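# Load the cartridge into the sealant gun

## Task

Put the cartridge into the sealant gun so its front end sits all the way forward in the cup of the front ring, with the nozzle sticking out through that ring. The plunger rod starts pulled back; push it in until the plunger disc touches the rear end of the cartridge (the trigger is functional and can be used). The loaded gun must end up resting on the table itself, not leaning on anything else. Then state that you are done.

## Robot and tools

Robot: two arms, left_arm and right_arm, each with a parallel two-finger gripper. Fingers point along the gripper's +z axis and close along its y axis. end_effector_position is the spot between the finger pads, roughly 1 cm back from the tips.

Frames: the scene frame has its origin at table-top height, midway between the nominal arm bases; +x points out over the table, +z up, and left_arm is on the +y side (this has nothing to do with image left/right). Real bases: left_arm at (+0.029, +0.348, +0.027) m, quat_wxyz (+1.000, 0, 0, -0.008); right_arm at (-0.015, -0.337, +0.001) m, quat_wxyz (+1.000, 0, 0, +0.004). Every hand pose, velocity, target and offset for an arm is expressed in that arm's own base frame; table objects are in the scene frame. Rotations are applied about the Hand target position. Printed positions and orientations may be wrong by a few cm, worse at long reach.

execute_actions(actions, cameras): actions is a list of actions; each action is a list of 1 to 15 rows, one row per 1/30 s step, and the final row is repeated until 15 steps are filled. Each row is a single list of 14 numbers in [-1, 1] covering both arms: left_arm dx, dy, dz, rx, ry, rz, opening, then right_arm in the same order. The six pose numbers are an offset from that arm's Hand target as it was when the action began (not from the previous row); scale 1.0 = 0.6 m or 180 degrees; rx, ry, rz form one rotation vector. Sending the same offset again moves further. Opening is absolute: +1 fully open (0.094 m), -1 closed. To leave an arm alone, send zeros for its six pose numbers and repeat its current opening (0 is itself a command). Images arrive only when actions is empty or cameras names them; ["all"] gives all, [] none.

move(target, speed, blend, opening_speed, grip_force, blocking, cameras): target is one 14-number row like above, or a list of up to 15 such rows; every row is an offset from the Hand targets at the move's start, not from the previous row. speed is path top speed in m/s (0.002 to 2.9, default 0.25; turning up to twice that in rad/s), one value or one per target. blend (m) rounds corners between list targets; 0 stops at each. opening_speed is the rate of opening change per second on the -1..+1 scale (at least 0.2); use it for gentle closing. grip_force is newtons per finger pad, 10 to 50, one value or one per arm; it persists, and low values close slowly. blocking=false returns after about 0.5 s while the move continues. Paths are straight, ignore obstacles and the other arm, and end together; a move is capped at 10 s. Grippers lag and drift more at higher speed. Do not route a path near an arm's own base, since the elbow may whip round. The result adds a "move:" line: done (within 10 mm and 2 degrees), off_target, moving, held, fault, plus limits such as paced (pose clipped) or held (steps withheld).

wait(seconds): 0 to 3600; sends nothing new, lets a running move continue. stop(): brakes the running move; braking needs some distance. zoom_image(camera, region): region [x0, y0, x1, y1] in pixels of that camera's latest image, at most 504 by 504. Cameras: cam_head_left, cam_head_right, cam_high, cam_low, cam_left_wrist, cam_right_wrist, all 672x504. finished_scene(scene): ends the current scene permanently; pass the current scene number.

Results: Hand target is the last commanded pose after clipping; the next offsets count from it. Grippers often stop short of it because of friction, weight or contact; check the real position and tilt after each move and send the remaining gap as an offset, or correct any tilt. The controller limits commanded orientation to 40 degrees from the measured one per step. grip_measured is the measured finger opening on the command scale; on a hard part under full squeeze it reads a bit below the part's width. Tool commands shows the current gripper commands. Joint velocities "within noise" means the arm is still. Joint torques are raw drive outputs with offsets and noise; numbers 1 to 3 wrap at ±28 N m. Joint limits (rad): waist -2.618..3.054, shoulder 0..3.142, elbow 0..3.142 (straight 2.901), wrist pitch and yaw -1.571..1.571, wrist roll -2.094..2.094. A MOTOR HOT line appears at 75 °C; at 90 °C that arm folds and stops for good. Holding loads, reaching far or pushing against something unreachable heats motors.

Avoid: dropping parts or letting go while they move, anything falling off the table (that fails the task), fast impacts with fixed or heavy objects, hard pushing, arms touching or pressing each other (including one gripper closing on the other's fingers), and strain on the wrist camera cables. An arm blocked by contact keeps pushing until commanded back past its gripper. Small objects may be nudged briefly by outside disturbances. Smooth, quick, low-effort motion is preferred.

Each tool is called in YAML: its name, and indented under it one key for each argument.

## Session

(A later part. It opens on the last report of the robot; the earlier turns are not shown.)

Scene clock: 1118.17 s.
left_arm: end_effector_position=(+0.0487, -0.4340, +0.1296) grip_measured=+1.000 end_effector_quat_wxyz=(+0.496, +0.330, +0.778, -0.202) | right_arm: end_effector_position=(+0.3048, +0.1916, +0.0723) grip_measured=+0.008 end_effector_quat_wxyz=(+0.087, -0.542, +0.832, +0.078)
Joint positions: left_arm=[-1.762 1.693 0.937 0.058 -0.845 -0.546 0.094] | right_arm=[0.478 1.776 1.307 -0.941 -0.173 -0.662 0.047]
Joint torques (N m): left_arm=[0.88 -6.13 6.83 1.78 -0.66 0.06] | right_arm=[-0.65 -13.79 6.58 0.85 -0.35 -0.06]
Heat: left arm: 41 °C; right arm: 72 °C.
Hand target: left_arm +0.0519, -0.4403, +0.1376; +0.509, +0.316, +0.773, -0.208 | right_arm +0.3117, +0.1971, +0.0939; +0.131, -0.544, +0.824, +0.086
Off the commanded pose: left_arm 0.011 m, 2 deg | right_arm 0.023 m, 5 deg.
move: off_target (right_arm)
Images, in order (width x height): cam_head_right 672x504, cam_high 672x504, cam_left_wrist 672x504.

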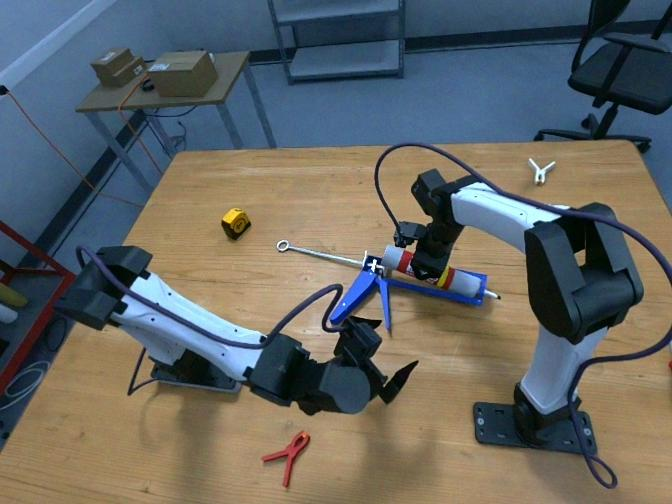

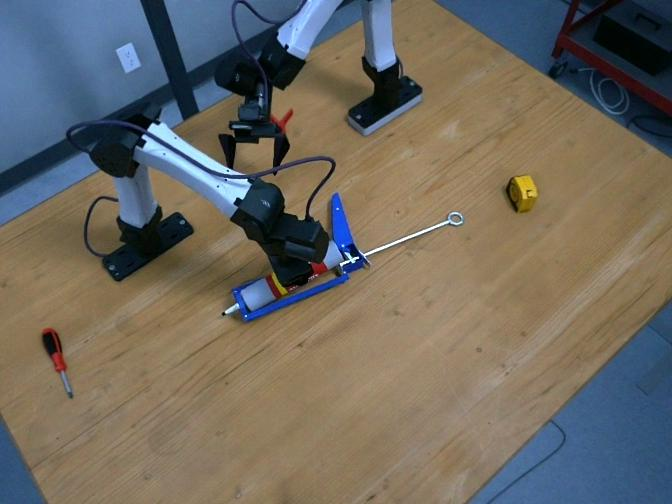

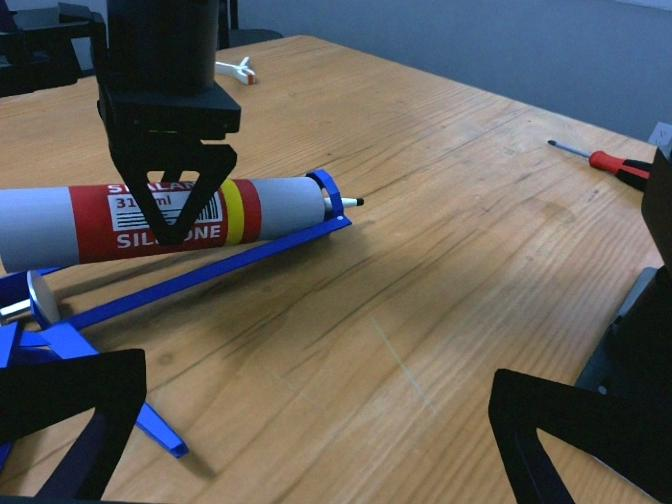

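move:
  target: [0, 0, 0, 0, 0, 0, 1, -0.0032, -0.0165, -0.004, 0, 0, 0, 0]
  speed: 0.04
  cameras: ["cam_left_wrist", "cam_high"]

zoom_image:
  camera: "cam_left_wrist"
  region: [240, 130, 380, 235]

zoom_image:
  camera: "cam_high"
  region: [215, 230, 375, 325]

Scene clock: 1153.30 s.
left_arm: end_effector_position=(+0.0487, -0.4340, +0.1296) grip_measured=+1.000 end_effector_quat_wxyz=(+0.496, +0.330, +0.778, -0.202) | right_arm: end_effector_position=(+0.3038, +0.1824, +0.0716) grip_measured=+0.008 end_effector_quat_wxyz=(+0.090, -0.540, +0.833, +0.080)
Joint positions: left_arm=[-1.762 1.693 0.937 0.058 -0.845 -0.546 0.094] | right_arm=[0.453 1.754 1.276 -0.93 -0.18 -0.683 0.047]
Joint torques (N m): left_arm=[0.9 -6 6.68 1.79 -0.65 0.03] | right_arm=[-0.62 -13.3 6.34 0.82 -0.35 -0.1]
Heat: left arm: 41 °C; right arm: 68 °C.
Hand target: left_arm +0.0519, -0.4403, +0.1376; +0.509, +0.316, +0.773, -0.208 | right_arm +0.3099, +0.1872, +0.0915; +0.131, -0.544, +0.824, +0.086
Off the commanded pose: left_arm 0.011 m, 2 deg | right_arm 0.021 m, 5 deg.
move: off_target (right_arm)
Images, in order (width x height): cam_high 672x504, cam_left_wrist 672x504.

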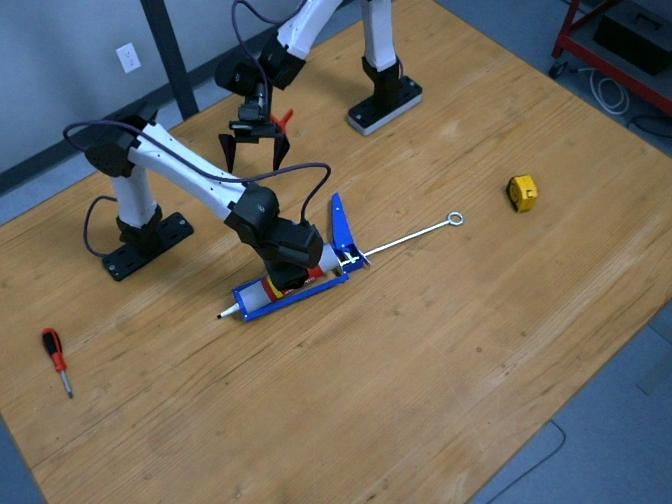

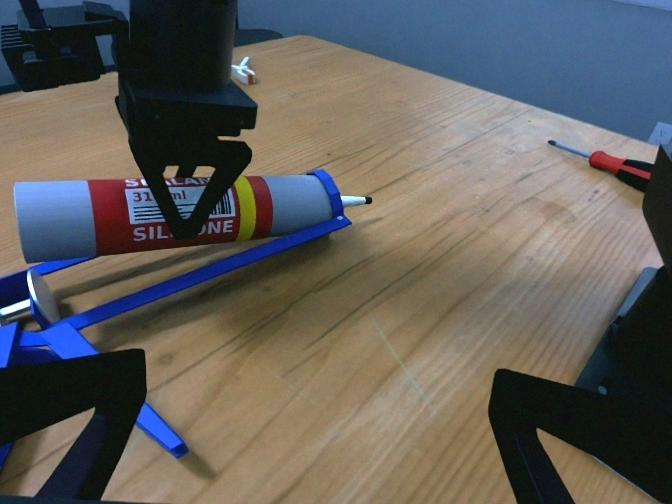

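Scaled by 3.600 from the camera's image (finer frame: 960x720).

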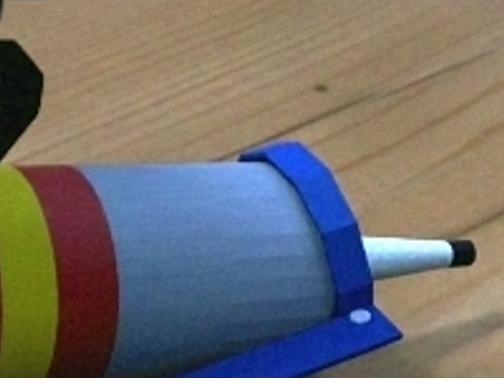

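Scaled by 3.150 from the camera's image (finer frame: 960x720).

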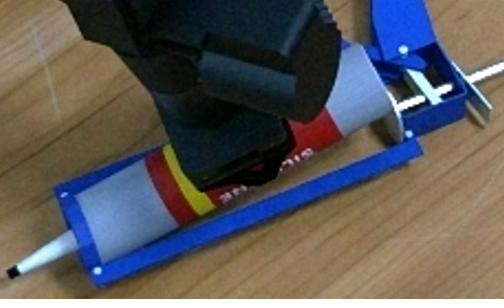

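move:
  target: [0, 0, 0, 0, 0, 0, 1, -0.0006, -0.002, -0.015, -0.0215, 0.0092, 0, 0]
  speed: 0.04
  cameras: ["cam_left_wrist", "cam_high", "cam_low"]

zoom_image:
  camera: "cam_left_wrist"
  region: [0, 150, 380, 350]

zoom_image:
  camera: "cam_high"
  region: [215, 230, 375, 325]

zoom_image:
  camera: "cam_low"
  region: [120, 230, 300, 310]

Scene clock: 1214.00 s.
left_arm: end_effector_position=(+0.0487, -0.4340, +0.1296) grip_measured=+1.000 end_effector_quat_wxyz=(+0.496, +0.330, +0.778, -0.202) | right_arm: end_effector_position=(+0.3020, +0.1813, +0.0707) grip_measured=+0.008 end_effector_quat_wxyz=(+0.085, -0.544, +0.832, +0.070)
Joint positions: left_arm=[-1.762 1.693 0.937 0.058 -0.845 -0.546 0.094] | right_arm=[0.462 1.754 1.276 -0.938 -0.159 -0.683 0.047]
Joint torques (N m): left_arm=[0.9 -5.94 6.83 1.82 -0.64 0.08] | right_arm=[0.35 -9.1 9.59 0.44 -0.05 0.03]
Heat: left arm: 41 °C; right arm: 65 °C.
Hand target: left_arm +0.0519, -0.4403, +0.1376; +0.509, +0.316, +0.773, -0.208 | right_arm +0.3095, +0.1861, +0.0825; +0.101, -0.547, +0.829, +0.066
Off the commanded pose: left_arm 0.011 m, 2 deg | right_arm 0.015 m, 2 deg.
move: off_target (right_arm)
Images, in order (width x height): cam_high 672x504, cam_low 672x504, cam_left_wrist 672x504.

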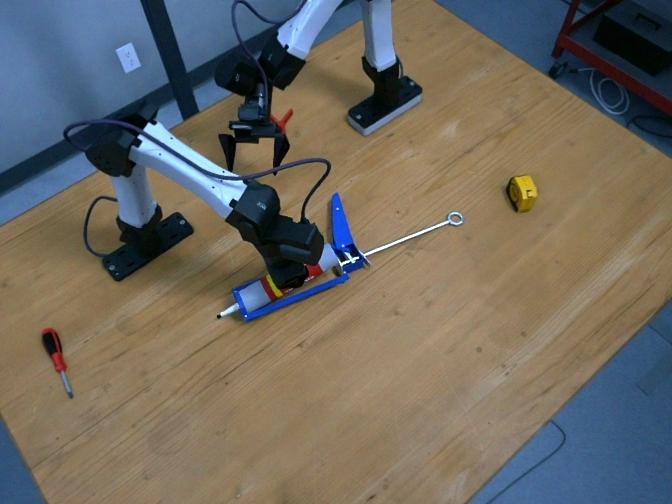

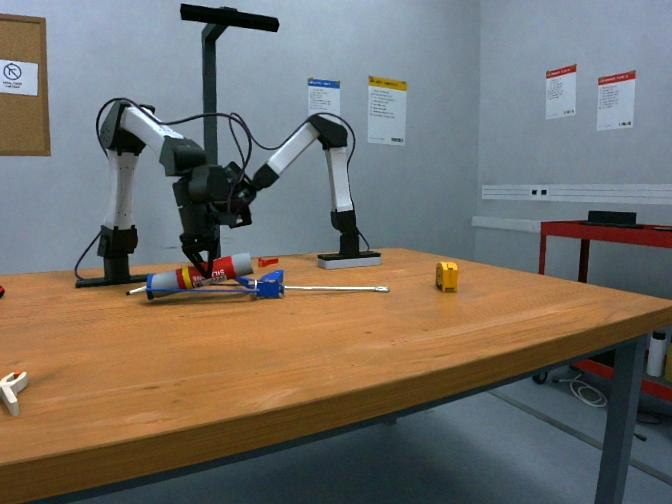

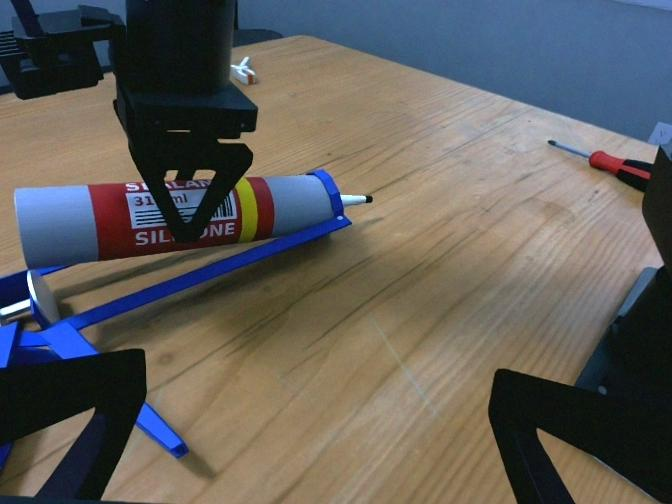

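Scaled by 1.326 from the camera's image (finer frame: 960x720).

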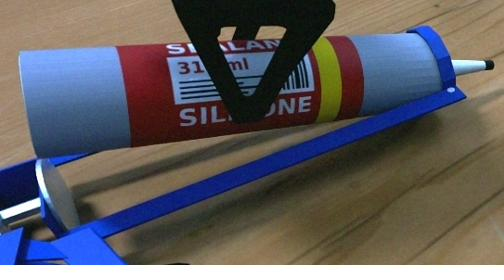

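Scaled by 3.150 from the camera's image (finer frame: 960x720).

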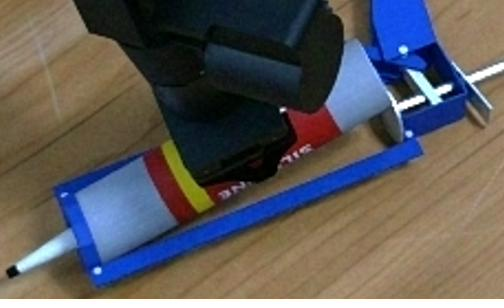

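Scaled by 2.800 from the camera's image (finer frame: 960x720).

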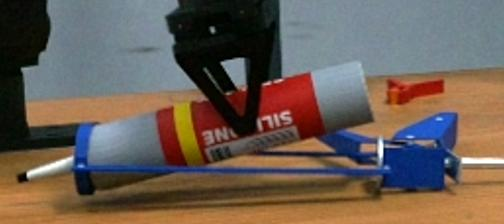

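move:
  target: [0, 0, 0, 0, 0, 0, 1, -0.0013, -0.0048, -0.02, -0.0307, 0.0131, 0, 0]
  speed: 0.04
  cameras: ["cam_left_wrist", "cam_high", "cam_low"]

zoom_image:
  camera: "cam_left_wrist"
  region: [0, 150, 380, 350]

zoom_image:
  camera: "cam_low"
  region: [120, 230, 300, 310]

Scene clock: 1237.87 s.
left_arm: end_effector_position=(+0.0487, -0.4340, +0.1296) grip_measured=+1.000 end_effector_quat_wxyz=(+0.496, +0.330, +0.778, -0.202) | right_arm: end_effector_position=(+0.3017, +0.1813, +0.0632) grip_measured=+0.008 end_effector_quat_wxyz=(+0.053, -0.552, +0.831, +0.046)
Joint positions: left_arm=[-1.762 1.693 0.937 0.058 -0.845 -0.546 0.094] | right_arm=[0.491 1.81 1.327 -0.99 -0.102 -0.678 0.047]
Joint torques (N m): left_arm=[0.95 -5.89 6.82 1.8 -0.63 0.05] | right_arm=[0.28 -8.24 9.91 0.21 0.1 0.14]
Heat: left arm: 41 °C; right arm: 60 °C.
Hand target: left_arm +0.0519, -0.4403, +0.1376; +0.509, +0.316, +0.773, -0.208 | right_arm +0.3087, +0.1832, +0.0705; +0.057, -0.550, +0.833, +0.037
Off the commanded pose: left_arm 0.011 m, 2 deg | right_arm 0.010 m, 1 deg.
move: done
Images, in order (width x height): cam_high 672x504, cam_low 672x504, cam_left_wrist 672x504.

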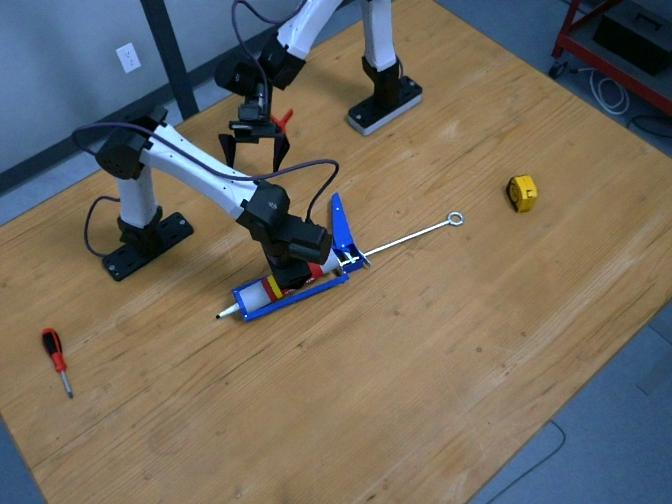

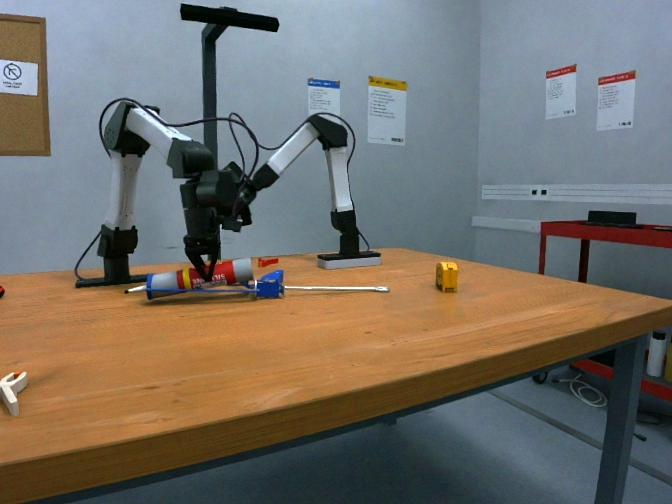

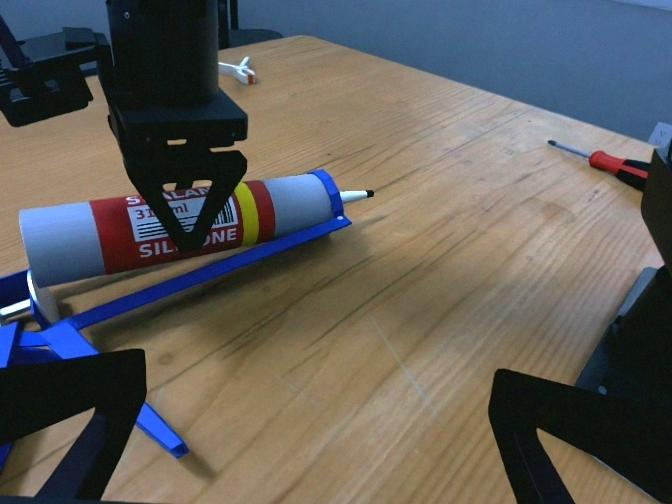

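Scaled by 1.326 from the camera's image (finer frame: 960x720).

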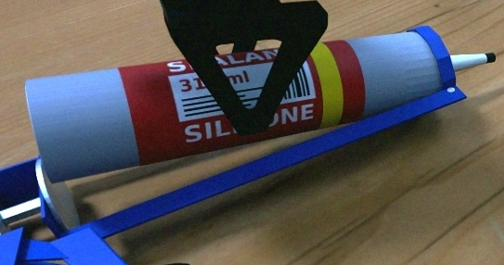

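Scaled by 2.800 from the camera's image (finer frame: 960x720).

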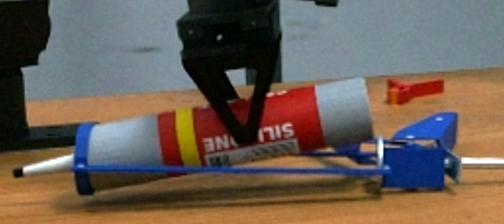

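zoom_image:
  camera: "cam_low"
  region: [120, 255, 210, 310]

zoom_image:
  camera: "cam_low"
  region: [210, 255, 300, 310]

zoom_image:
  camera: "cam_high"
  region: [215, 230, 375, 325]

zoom_image:
  camera: "cam_left_wrist"
  region: [0, 230, 140, 340]

Scaled by 5.600 from the camera's image (finer frame: 960x720).

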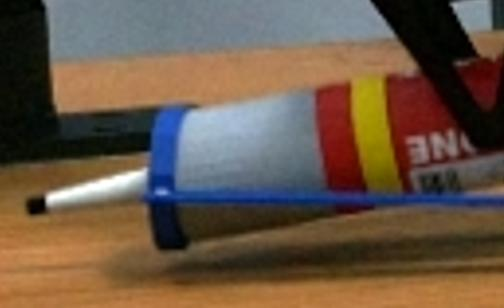

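Scaled by 5.600 from the camera's image (finer frame: 960x720).

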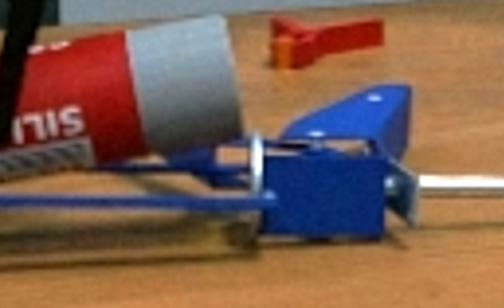

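Scaled by 3.150 from the camera's image (finer frame: 960x720).

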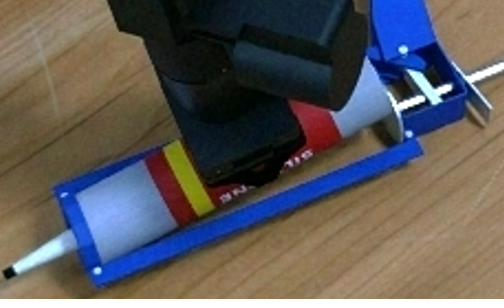

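Scaled by 3.600 from the camera's image (finer frame: 960x720).

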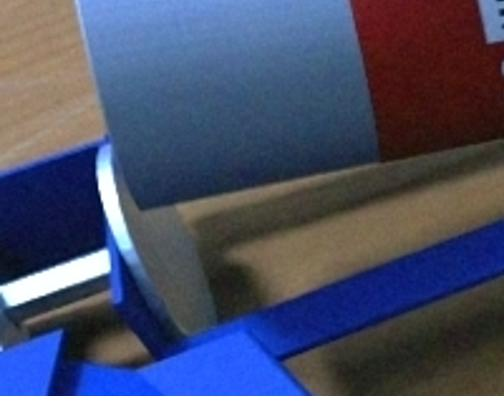

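execute_actions:
  actions: []

Scene clock: 1279.40 s.
left_arm: end_effector_position=(+0.0487, -0.4340, +0.1296) grip_measured=+1.000 end_effector_quat_wxyz=(+0.496, +0.330, +0.778, -0.202) | right_arm: end_effector_position=(+0.3017, +0.1812, +0.0632) grip_measured=+0.008 end_effector_quat_wxyz=(+0.053, -0.552, +0.831, +0.046)
Joint positions: left_arm=[-1.762 1.693 0.937 0.058 -0.845 -0.546 0.094] | right_arm=[0.491 1.81 1.327 -0.99 -0.102 -0.678 0.047]
Joint velocities: within noise
Joint torques (N m): left_arm=[0.95 -6.02 6.75 1.77 -0.66 0.06] | right_arm=[0.27 -8.21 9.91 0.2 0.1 0.14]
Heat: left arm: 41 °C; right arm: 55 °C.
Hand target: left_arm +0.0519, -0.4403, +0.1376; +0.509, +0.316, +0.773, -0.208 | right_arm +0.3087, +0.1832, +0.0705; +0.057, -0.550, +0.833, +0.037
Tool commands: left_gripper/opening=+1.0 right_gripper/opening=+0.0
Off the commanded pose: left_arm 0.011 m, 2 deg | right_arm 0.010 m, 1 deg.

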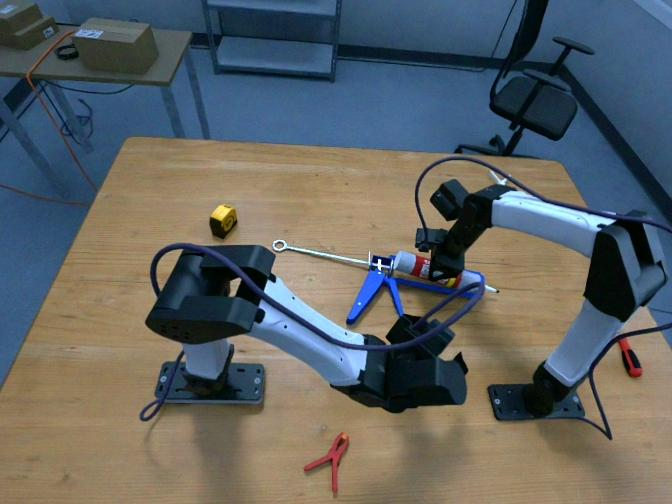

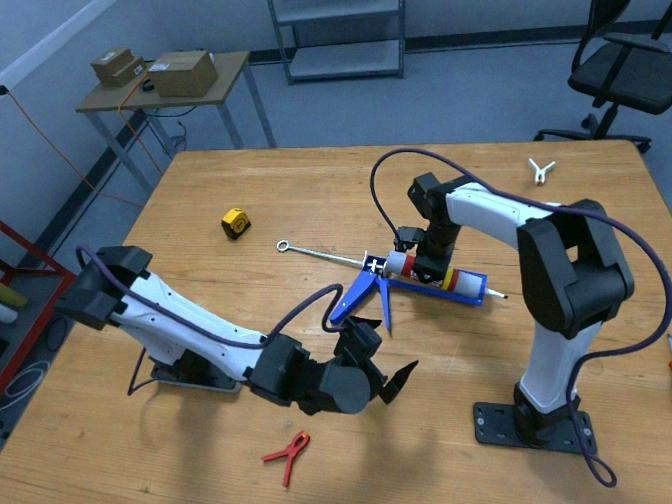

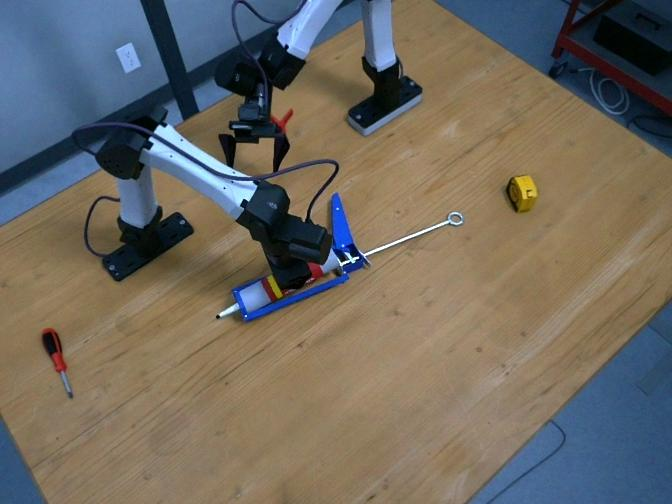

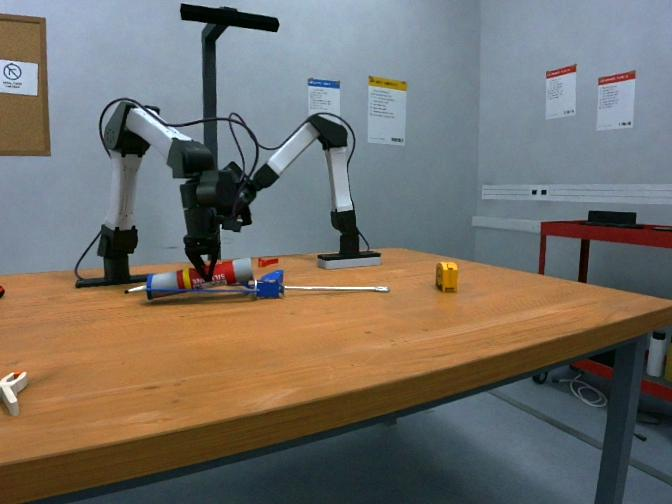

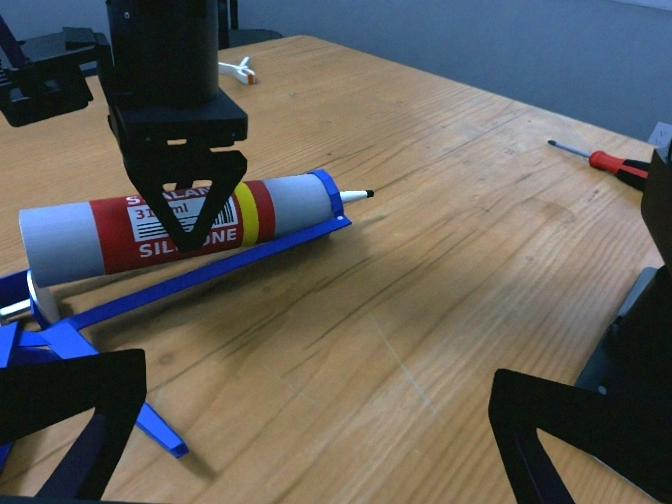

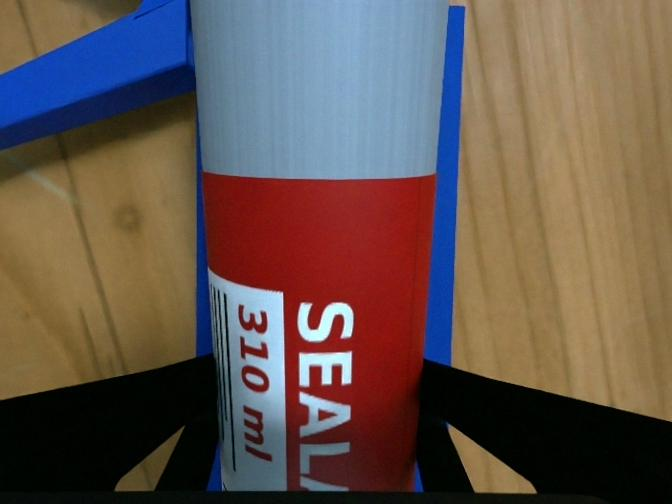

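zoom_image:
  camera: "cam_left_wrist"
  region: [0, 190, 150, 350]

zoom_image:
  camera: "cam_low"
  region: [120, 230, 300, 310]

zoom_image:
  camera: "cam_left_wrist"
  region: [240, 150, 390, 250]

Scaled by 3.150 from the camera's image (finer frame: 960x720).

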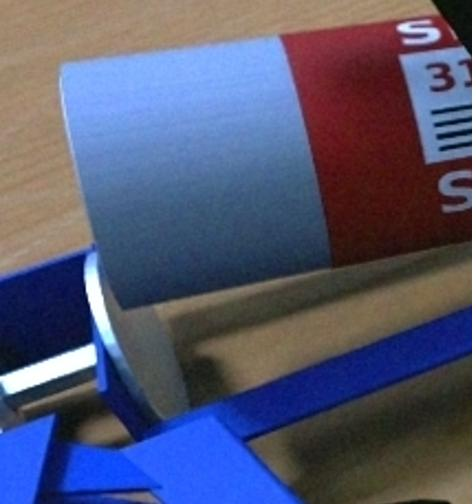

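Scaled by 2.800 from the camera's image (finer frame: 960x720).

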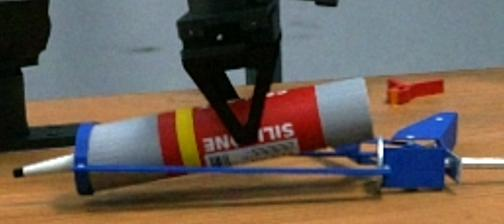

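Scaled by 3.360 from the camera's image (finer frame: 960x720).

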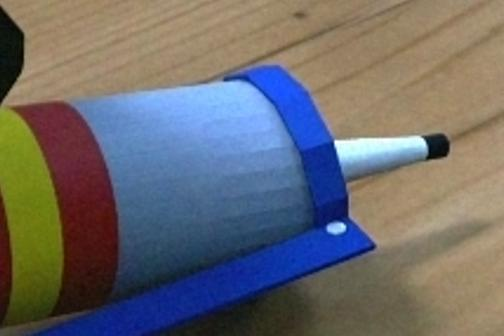

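move:
  target: [0,0,0,0,0,0,1,-0.0008,-0.0033,-0.0200,-0.0204,0.0087,0,0.0]
  speed: 0.03
  cameras: ["cam_left_wrist","cam_low"]

Scene clock: 1308.67 s.
left_arm: end_effector_position=(+0.0487, -0.4340, +0.1296) grip_measured=+1.000 end_effector_quat_wxyz=(+0.496, +0.330, +0.778, -0.202) | right_arm: end_effector_position=(+0.3020, +0.1807, +0.0531) grip_measured=+0.008 end_effector_quat_wxyz=(+0.028, -0.553, +0.832, +0.029)
Joint positions: left_arm=[-1.762 1.693 0.937 0.058 -0.845 -0.546 0.094] | right_arm=[0.509 1.862 1.357 -1.016 -0.061 -0.662 0.047]
Joint torques (N m): left_arm=[0.95 -5.97 6.68 1.8 -0.65 0.08] | right_arm=[0.21 -8.38 9.52 0.13 0.2 0.12]
Heat: left arm: 41 °C; right arm: 54 °C.
Hand target: left_arm +0.0519, -0.4403, +0.1376; +0.509, +0.316, +0.773, -0.208 | right_arm +0.3082, +0.1813, +0.0585; +0.028, -0.551, +0.834, +0.018
Off the commanded pose: left_arm 0.011 m, 2 deg | right_arm 0.008 m, 1 deg.
move: done
Images, in order (width x height): cam_low 672x504, cam_left_wrist 672x504.

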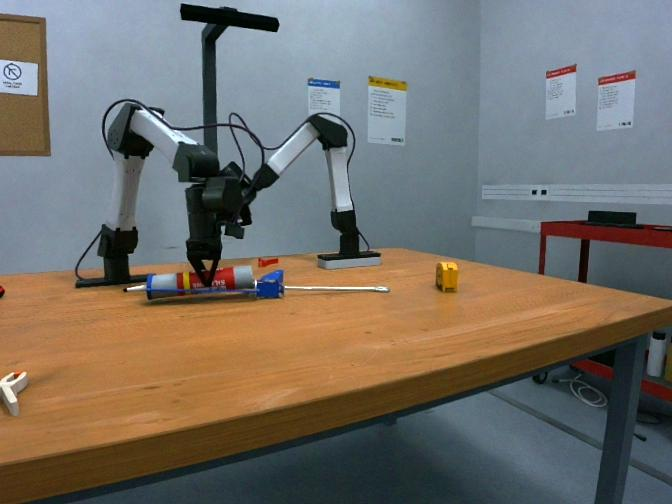

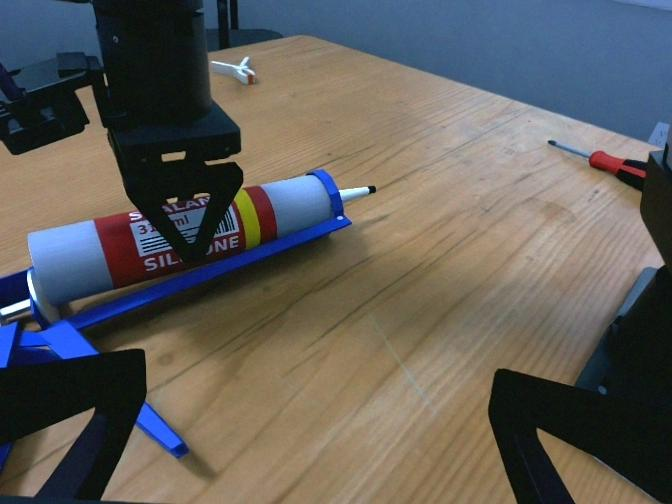

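zoom_image:
  camera: "cam_left_wrist"
  region: [0, 190, 150, 350]

zoom_image:
  camera: "cam_low"
  region: [120, 230, 300, 310]

Scaled by 3.150 from the camera's image (finer frame: 960x720).

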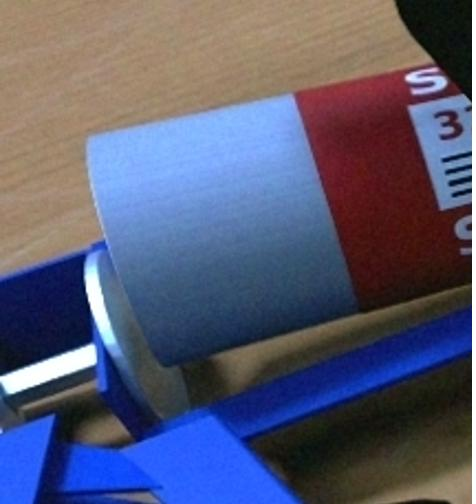

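Scaled by 2.800 from the camera's image (finer frame: 960x720).

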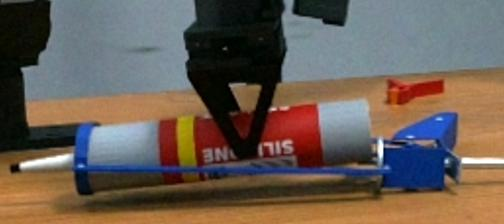

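move:
  target: [0,0,0,0,0,0,1,-0.0006,-0.0020,-0.0075,-0.0102,0.0044,0,0.0]
  speed: 0.03
  cameras: ["cam_left_wrist","cam_low"]

Scene clock: 1328.67 s.
left_arm: end_effector_position=(+0.0487, -0.4340, +0.1296) grip_measured=+1.000 end_effector_quat_wxyz=(+0.496, +0.330, +0.778, -0.202) | right_arm: end_effector_position=(+0.3025, +0.1800, +0.0490) grip_measured=+0.008 end_effector_quat_wxyz=(+0.015, -0.553, +0.833, +0.019)
Joint positions: left_arm=[-1.762 1.693 0.937 0.058 -0.845 -0.546 0.094] | right_arm=[0.516 1.887 1.376 -1.032 -0.041 -0.656 0.047]
Joint torques (N m): left_arm=[0.91 -6.05 6.78 1.78 -0.66 0.03] | right_arm=[0.2 -8.49 9.32 0.02 0.19 0.12]
Heat: left arm: 41 °C; right arm: 53 °C.
Hand target: left_arm +0.0519, -0.4403, +0.1376; +0.509, +0.316, +0.773, -0.208 | right_arm +0.3078, +0.1801, +0.0540; +0.013, -0.551, +0.834, +0.008
Off the commanded pose: left_arm 0.011 m, 2 deg | right_arm 0.007 m, 1 deg.
move: done
Images, in order (width x height): cam_low 672x504, cam_left_wrist 672x504.

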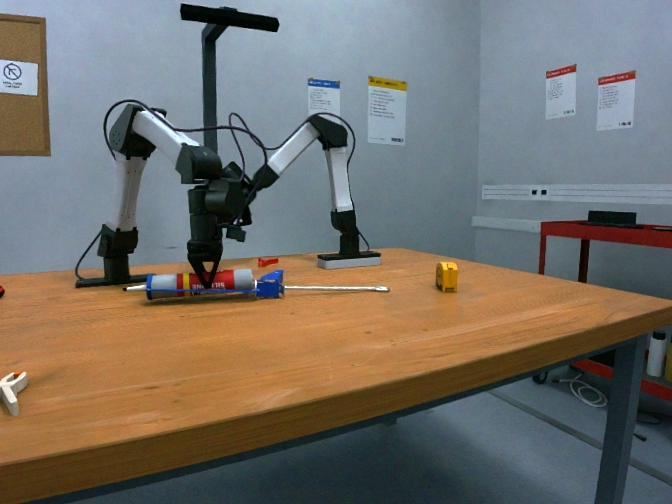

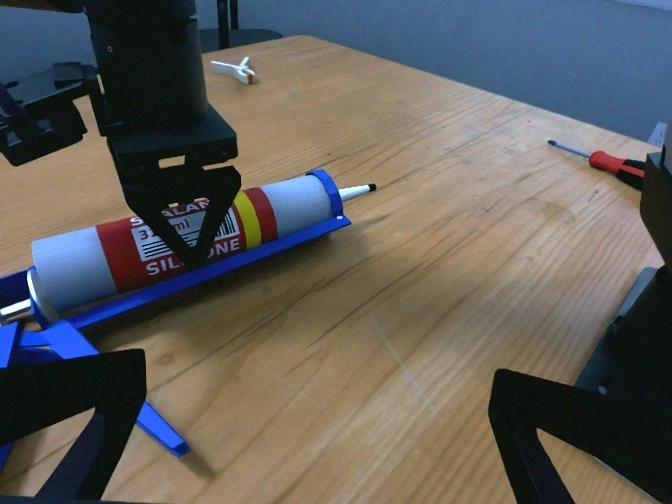

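zoom_image:
  camera: "cam_left_wrist"
  region: [0, 190, 150, 350]

zoom_image:
  camera: "cam_low"
  region: [120, 240, 300, 310]

zoom_image:
  camera: "cam_left_wrist"
  region: [100, 150, 390, 310]

Scaled by 3.150 from the camera's image (finer frame: 960x720).

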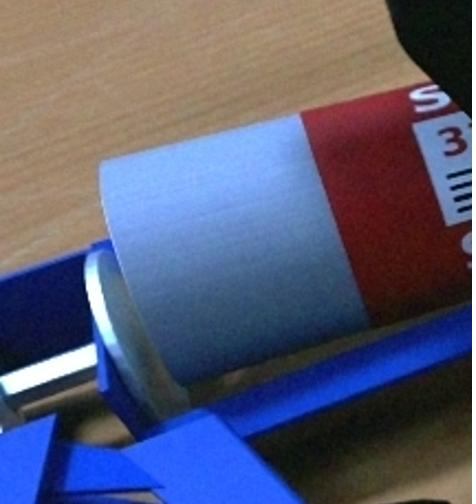

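Scaled by 2.800 from the camera's image (finer frame: 960x720).

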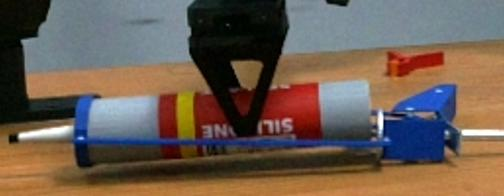

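Scaled by 1.738 from the camera's image (finer frame: 960x720).

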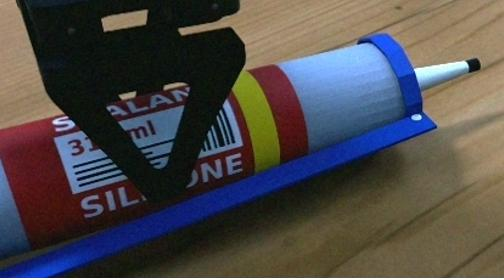

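move:
  target: [0,0,0,0,0,0,1,0,0,0,0,0,0,0.25]
  opening_speed: 0.2
  cameras: ["cam_left_wrist","cam_low"]

Scene clock: 1346.80 s.
left_arm: end_effector_position=(+0.0487, -0.4340, +0.1296) grip_measured=+1.000 end_effector_quat_wxyz=(+0.496, +0.330, +0.778, -0.202) | right_arm: end_effector_position=(+0.3036, +0.1775, +0.0517) grip_measured=+0.248 end_effector_quat_wxyz=(+0.012, -0.553, +0.833, +0.011)
Joint positions: left_arm=[-1.762 1.693 0.937 0.058 -0.845 -0.546 0.094] | right_arm=[0.517 1.887 1.387 -1.048 -0.024 -0.655 0.059]
Joint torques (N m): left_arm=[0.88 -6 6.79 1.8 -0.62 0.07] | right_arm=[0.2 -8.4 8.51 0.16 0.04 0.11]
Heat: left arm: 42 °C; right arm: 54 °C.
Hand target: left_arm +0.0519, -0.4403, +0.1376; +0.509, +0.316, +0.773, -0.208 | right_arm +0.3078, +0.1800, +0.0540; +0.013, -0.551, +0.834, +0.008
Off the commanded pose: left_arm 0.011 m, 2 deg | right_arm 0.005 m, 0 deg.
move: done
Images, in order (width x height): cam_low 672x504, cam_left_wrist 672x504.

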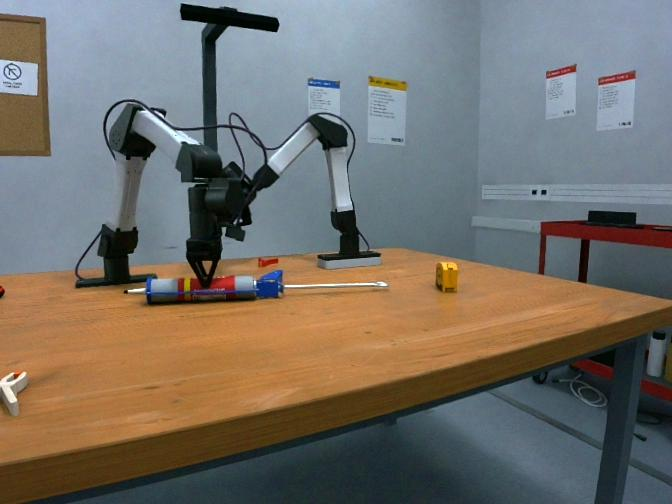

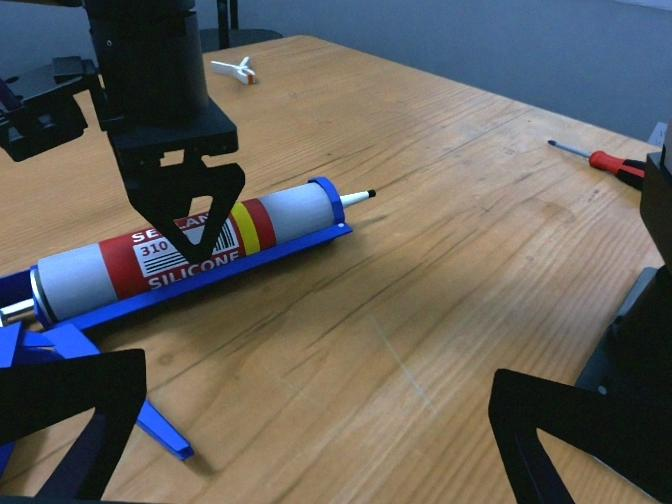

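zoom_image:
  camera: "cam_left_wrist"
  region: [0, 190, 150, 350]

zoom_image:
  camera: "cam_low"
  region: [120, 240, 300, 310]

zoom_image:
  camera: "cam_left_wrist"
  region: [100, 150, 390, 310]

Scaled by 3.150 from the camera's image (finer frame: 960x720).

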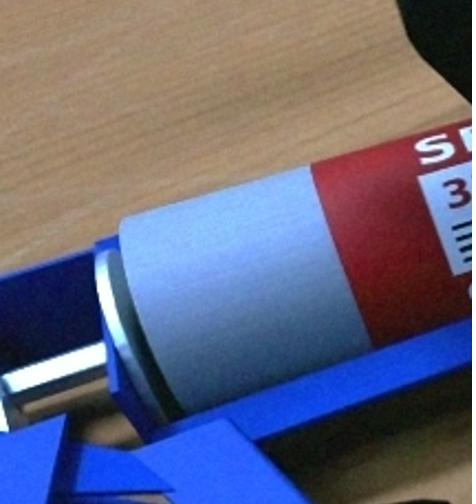

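Scaled by 2.800 from the camera's image (finer frame: 960x720).

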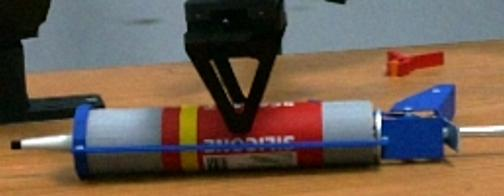

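Scaled by 1.738 from the camera's image (finer frame: 960x720).

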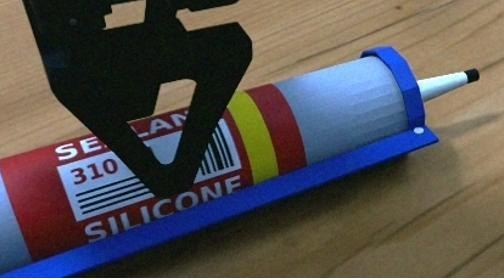

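move:
  target: [0,0,0,0,0,0,1,0,0,0,0,0,0,0.6]
  opening_speed: 0.4

move:
  target: [0,0,0,0,0,0,1,0,0,0.1667,0,0,0,0.6]
  speed: 0.08
  cameras: ["all"]

Scene clock: 1373.63 s.
left_arm: end_effector_position=(+0.0487, -0.4340, +0.1296) grip_measured=+1.000 end_effector_quat_wxyz=(+0.496, +0.330, +0.778, -0.202) | right_arm: end_effector_position=(+0.3036, +0.1775, +0.0517) grip_measured=+0.598 end_effector_quat_wxyz=(+0.012, -0.553, +0.833, +0.011)
Joint positions: left_arm=[-1.762 1.693 0.937 0.058 -0.845 -0.546 0.094] | right_arm=[0.517 1.887 1.387 -1.048 -0.024 -0.655 0.075]
Joint torques (N m): left_arm=[0.91 -6.08 6.91 1.79 -0.61 0.01] | right_arm=[0.21 -8.42 8.51 0.16 0.03 0.12]
Heat: left arm: 42 °C; right arm: 55 °C.
Hand target: left_arm +0.0519, -0.4403, +0.1376; +0.509, +0.316, +0.773, -0.208 | right_arm +0.3078, +0.1800, +0.0540; +0.013, -0.551, +0.834, +0.008
Off the commanded pose: left_arm 0.011 m, 2 deg | right_arm 0.005 m, 0 deg.
move: done

Scene clock: 1375.67 s.
left_arm: end_effector_position=(+0.0487, -0.4340, +0.1296) grip_measured=+1.000 end_effector_quat_wxyz=(+0.496, +0.330, +0.778, -0.202) | right_arm: end_effector_position=(+0.3053, +0.1784, +0.1445) grip_measured=+0.598 end_effector_quat_wxyz=(+0.002, -0.553, +0.833, +0.012)
Joint positions: left_arm=[-1.762 1.693 0.937 0.058 -0.845 -0.546 0.094] | right_arm=[0.517 1.887 1.759 -1.439 -0.024 -0.655 0.075]
Joint torques (N m): left_arm=[0.95 -6.11 6.68 1.77 -0.64 0.05] | right_arm=[0.2 -10.24 8.73 0.12 0.03 0.12]
Heat: left arm: 42 °C; right arm: 55 °C.
Hand target: left_arm +0.0519, -0.4403, +0.1376; +0.509, +0.316, +0.773, -0.208 | right_arm +0.3078, +0.1801, +0.1540; +0.013, -0.551, +0.834, +0.008
Off the commanded pose: left_arm 0.011 m, 2 deg | right_arm 0.010 m, 1 deg.
move: done

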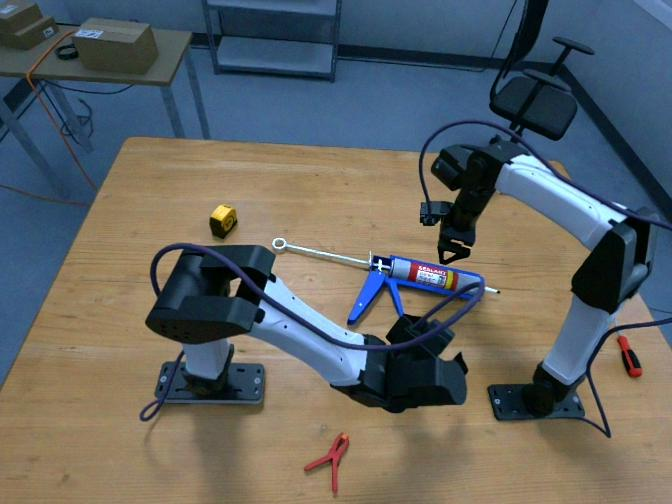

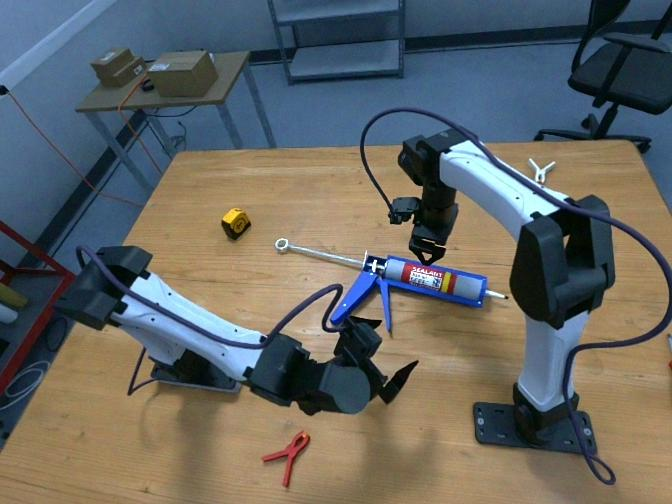

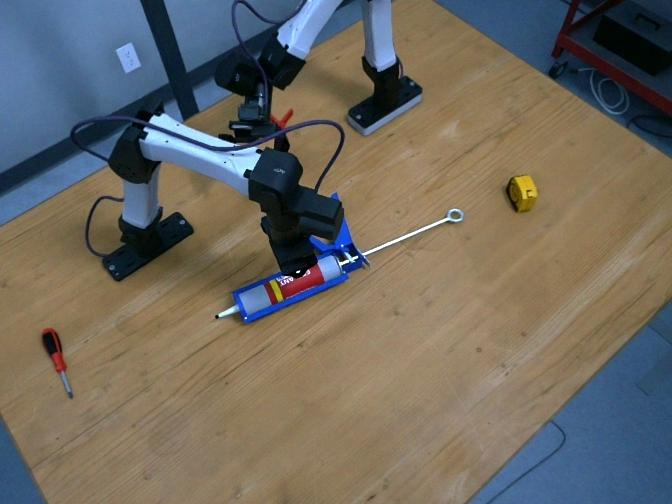

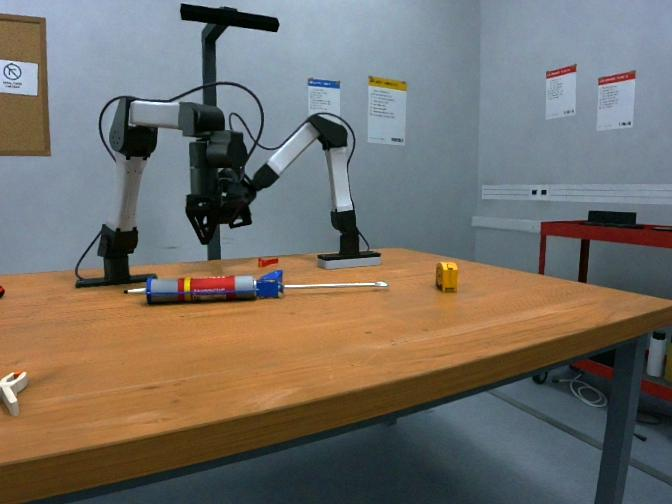

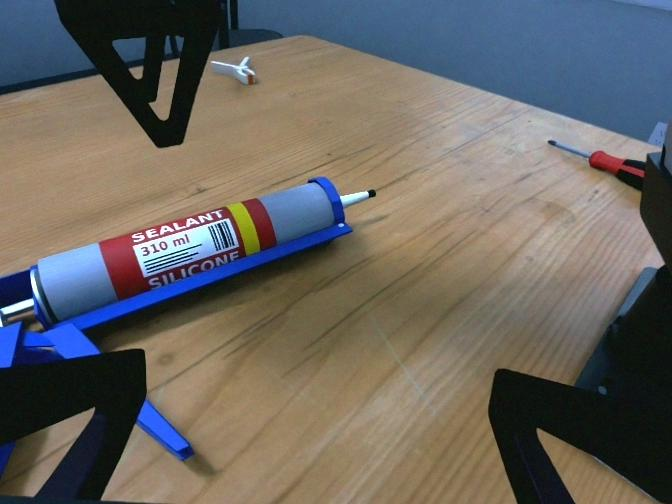

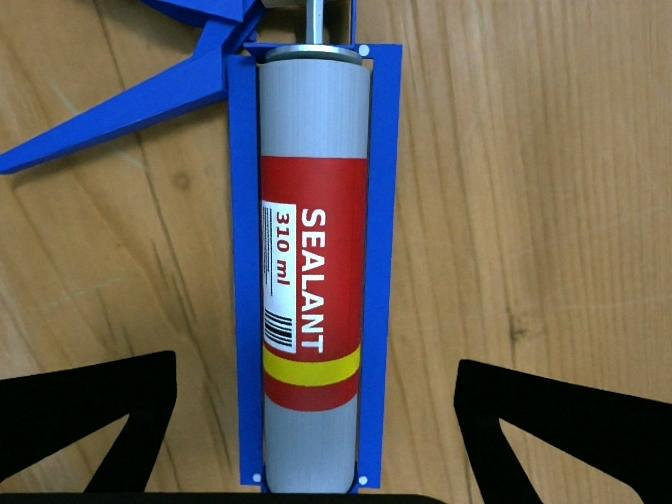

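zoom_image:
  camera: "cam_right_wrist"
  region: [0, 0, 420, 200]

zoom_image:
  camera: "cam_left_wrist"
  region: [0, 190, 220, 370]

zoom_image:
  camera: "cam_left_wrist"
  region: [240, 150, 390, 250]

zoom_image:
  camera: "cam_high"
  region: [200, 180, 480, 340]

Scaled by 1.200 from the camera's image (finer frame: 960x720).

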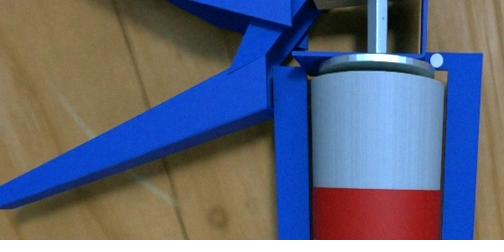

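Scaled by 2.291 from the camera's image (finer frame: 960x720).

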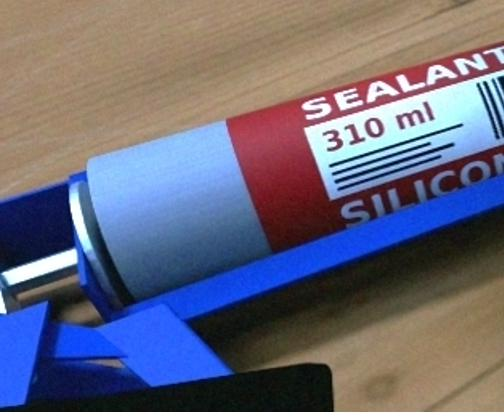

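Scaled by 3.360 from the camera's image (finer frame: 960x720).

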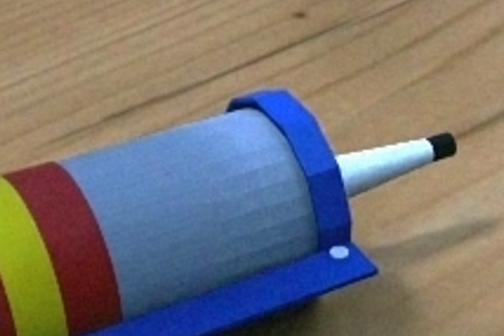

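Scaled by 1.800 from the camera's image (finer frame: 960x720).

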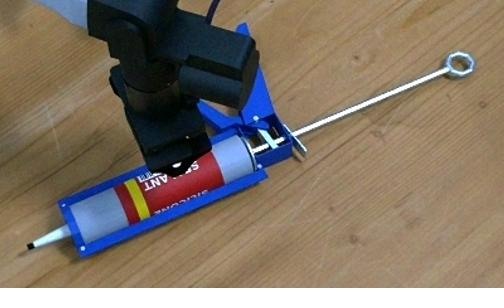

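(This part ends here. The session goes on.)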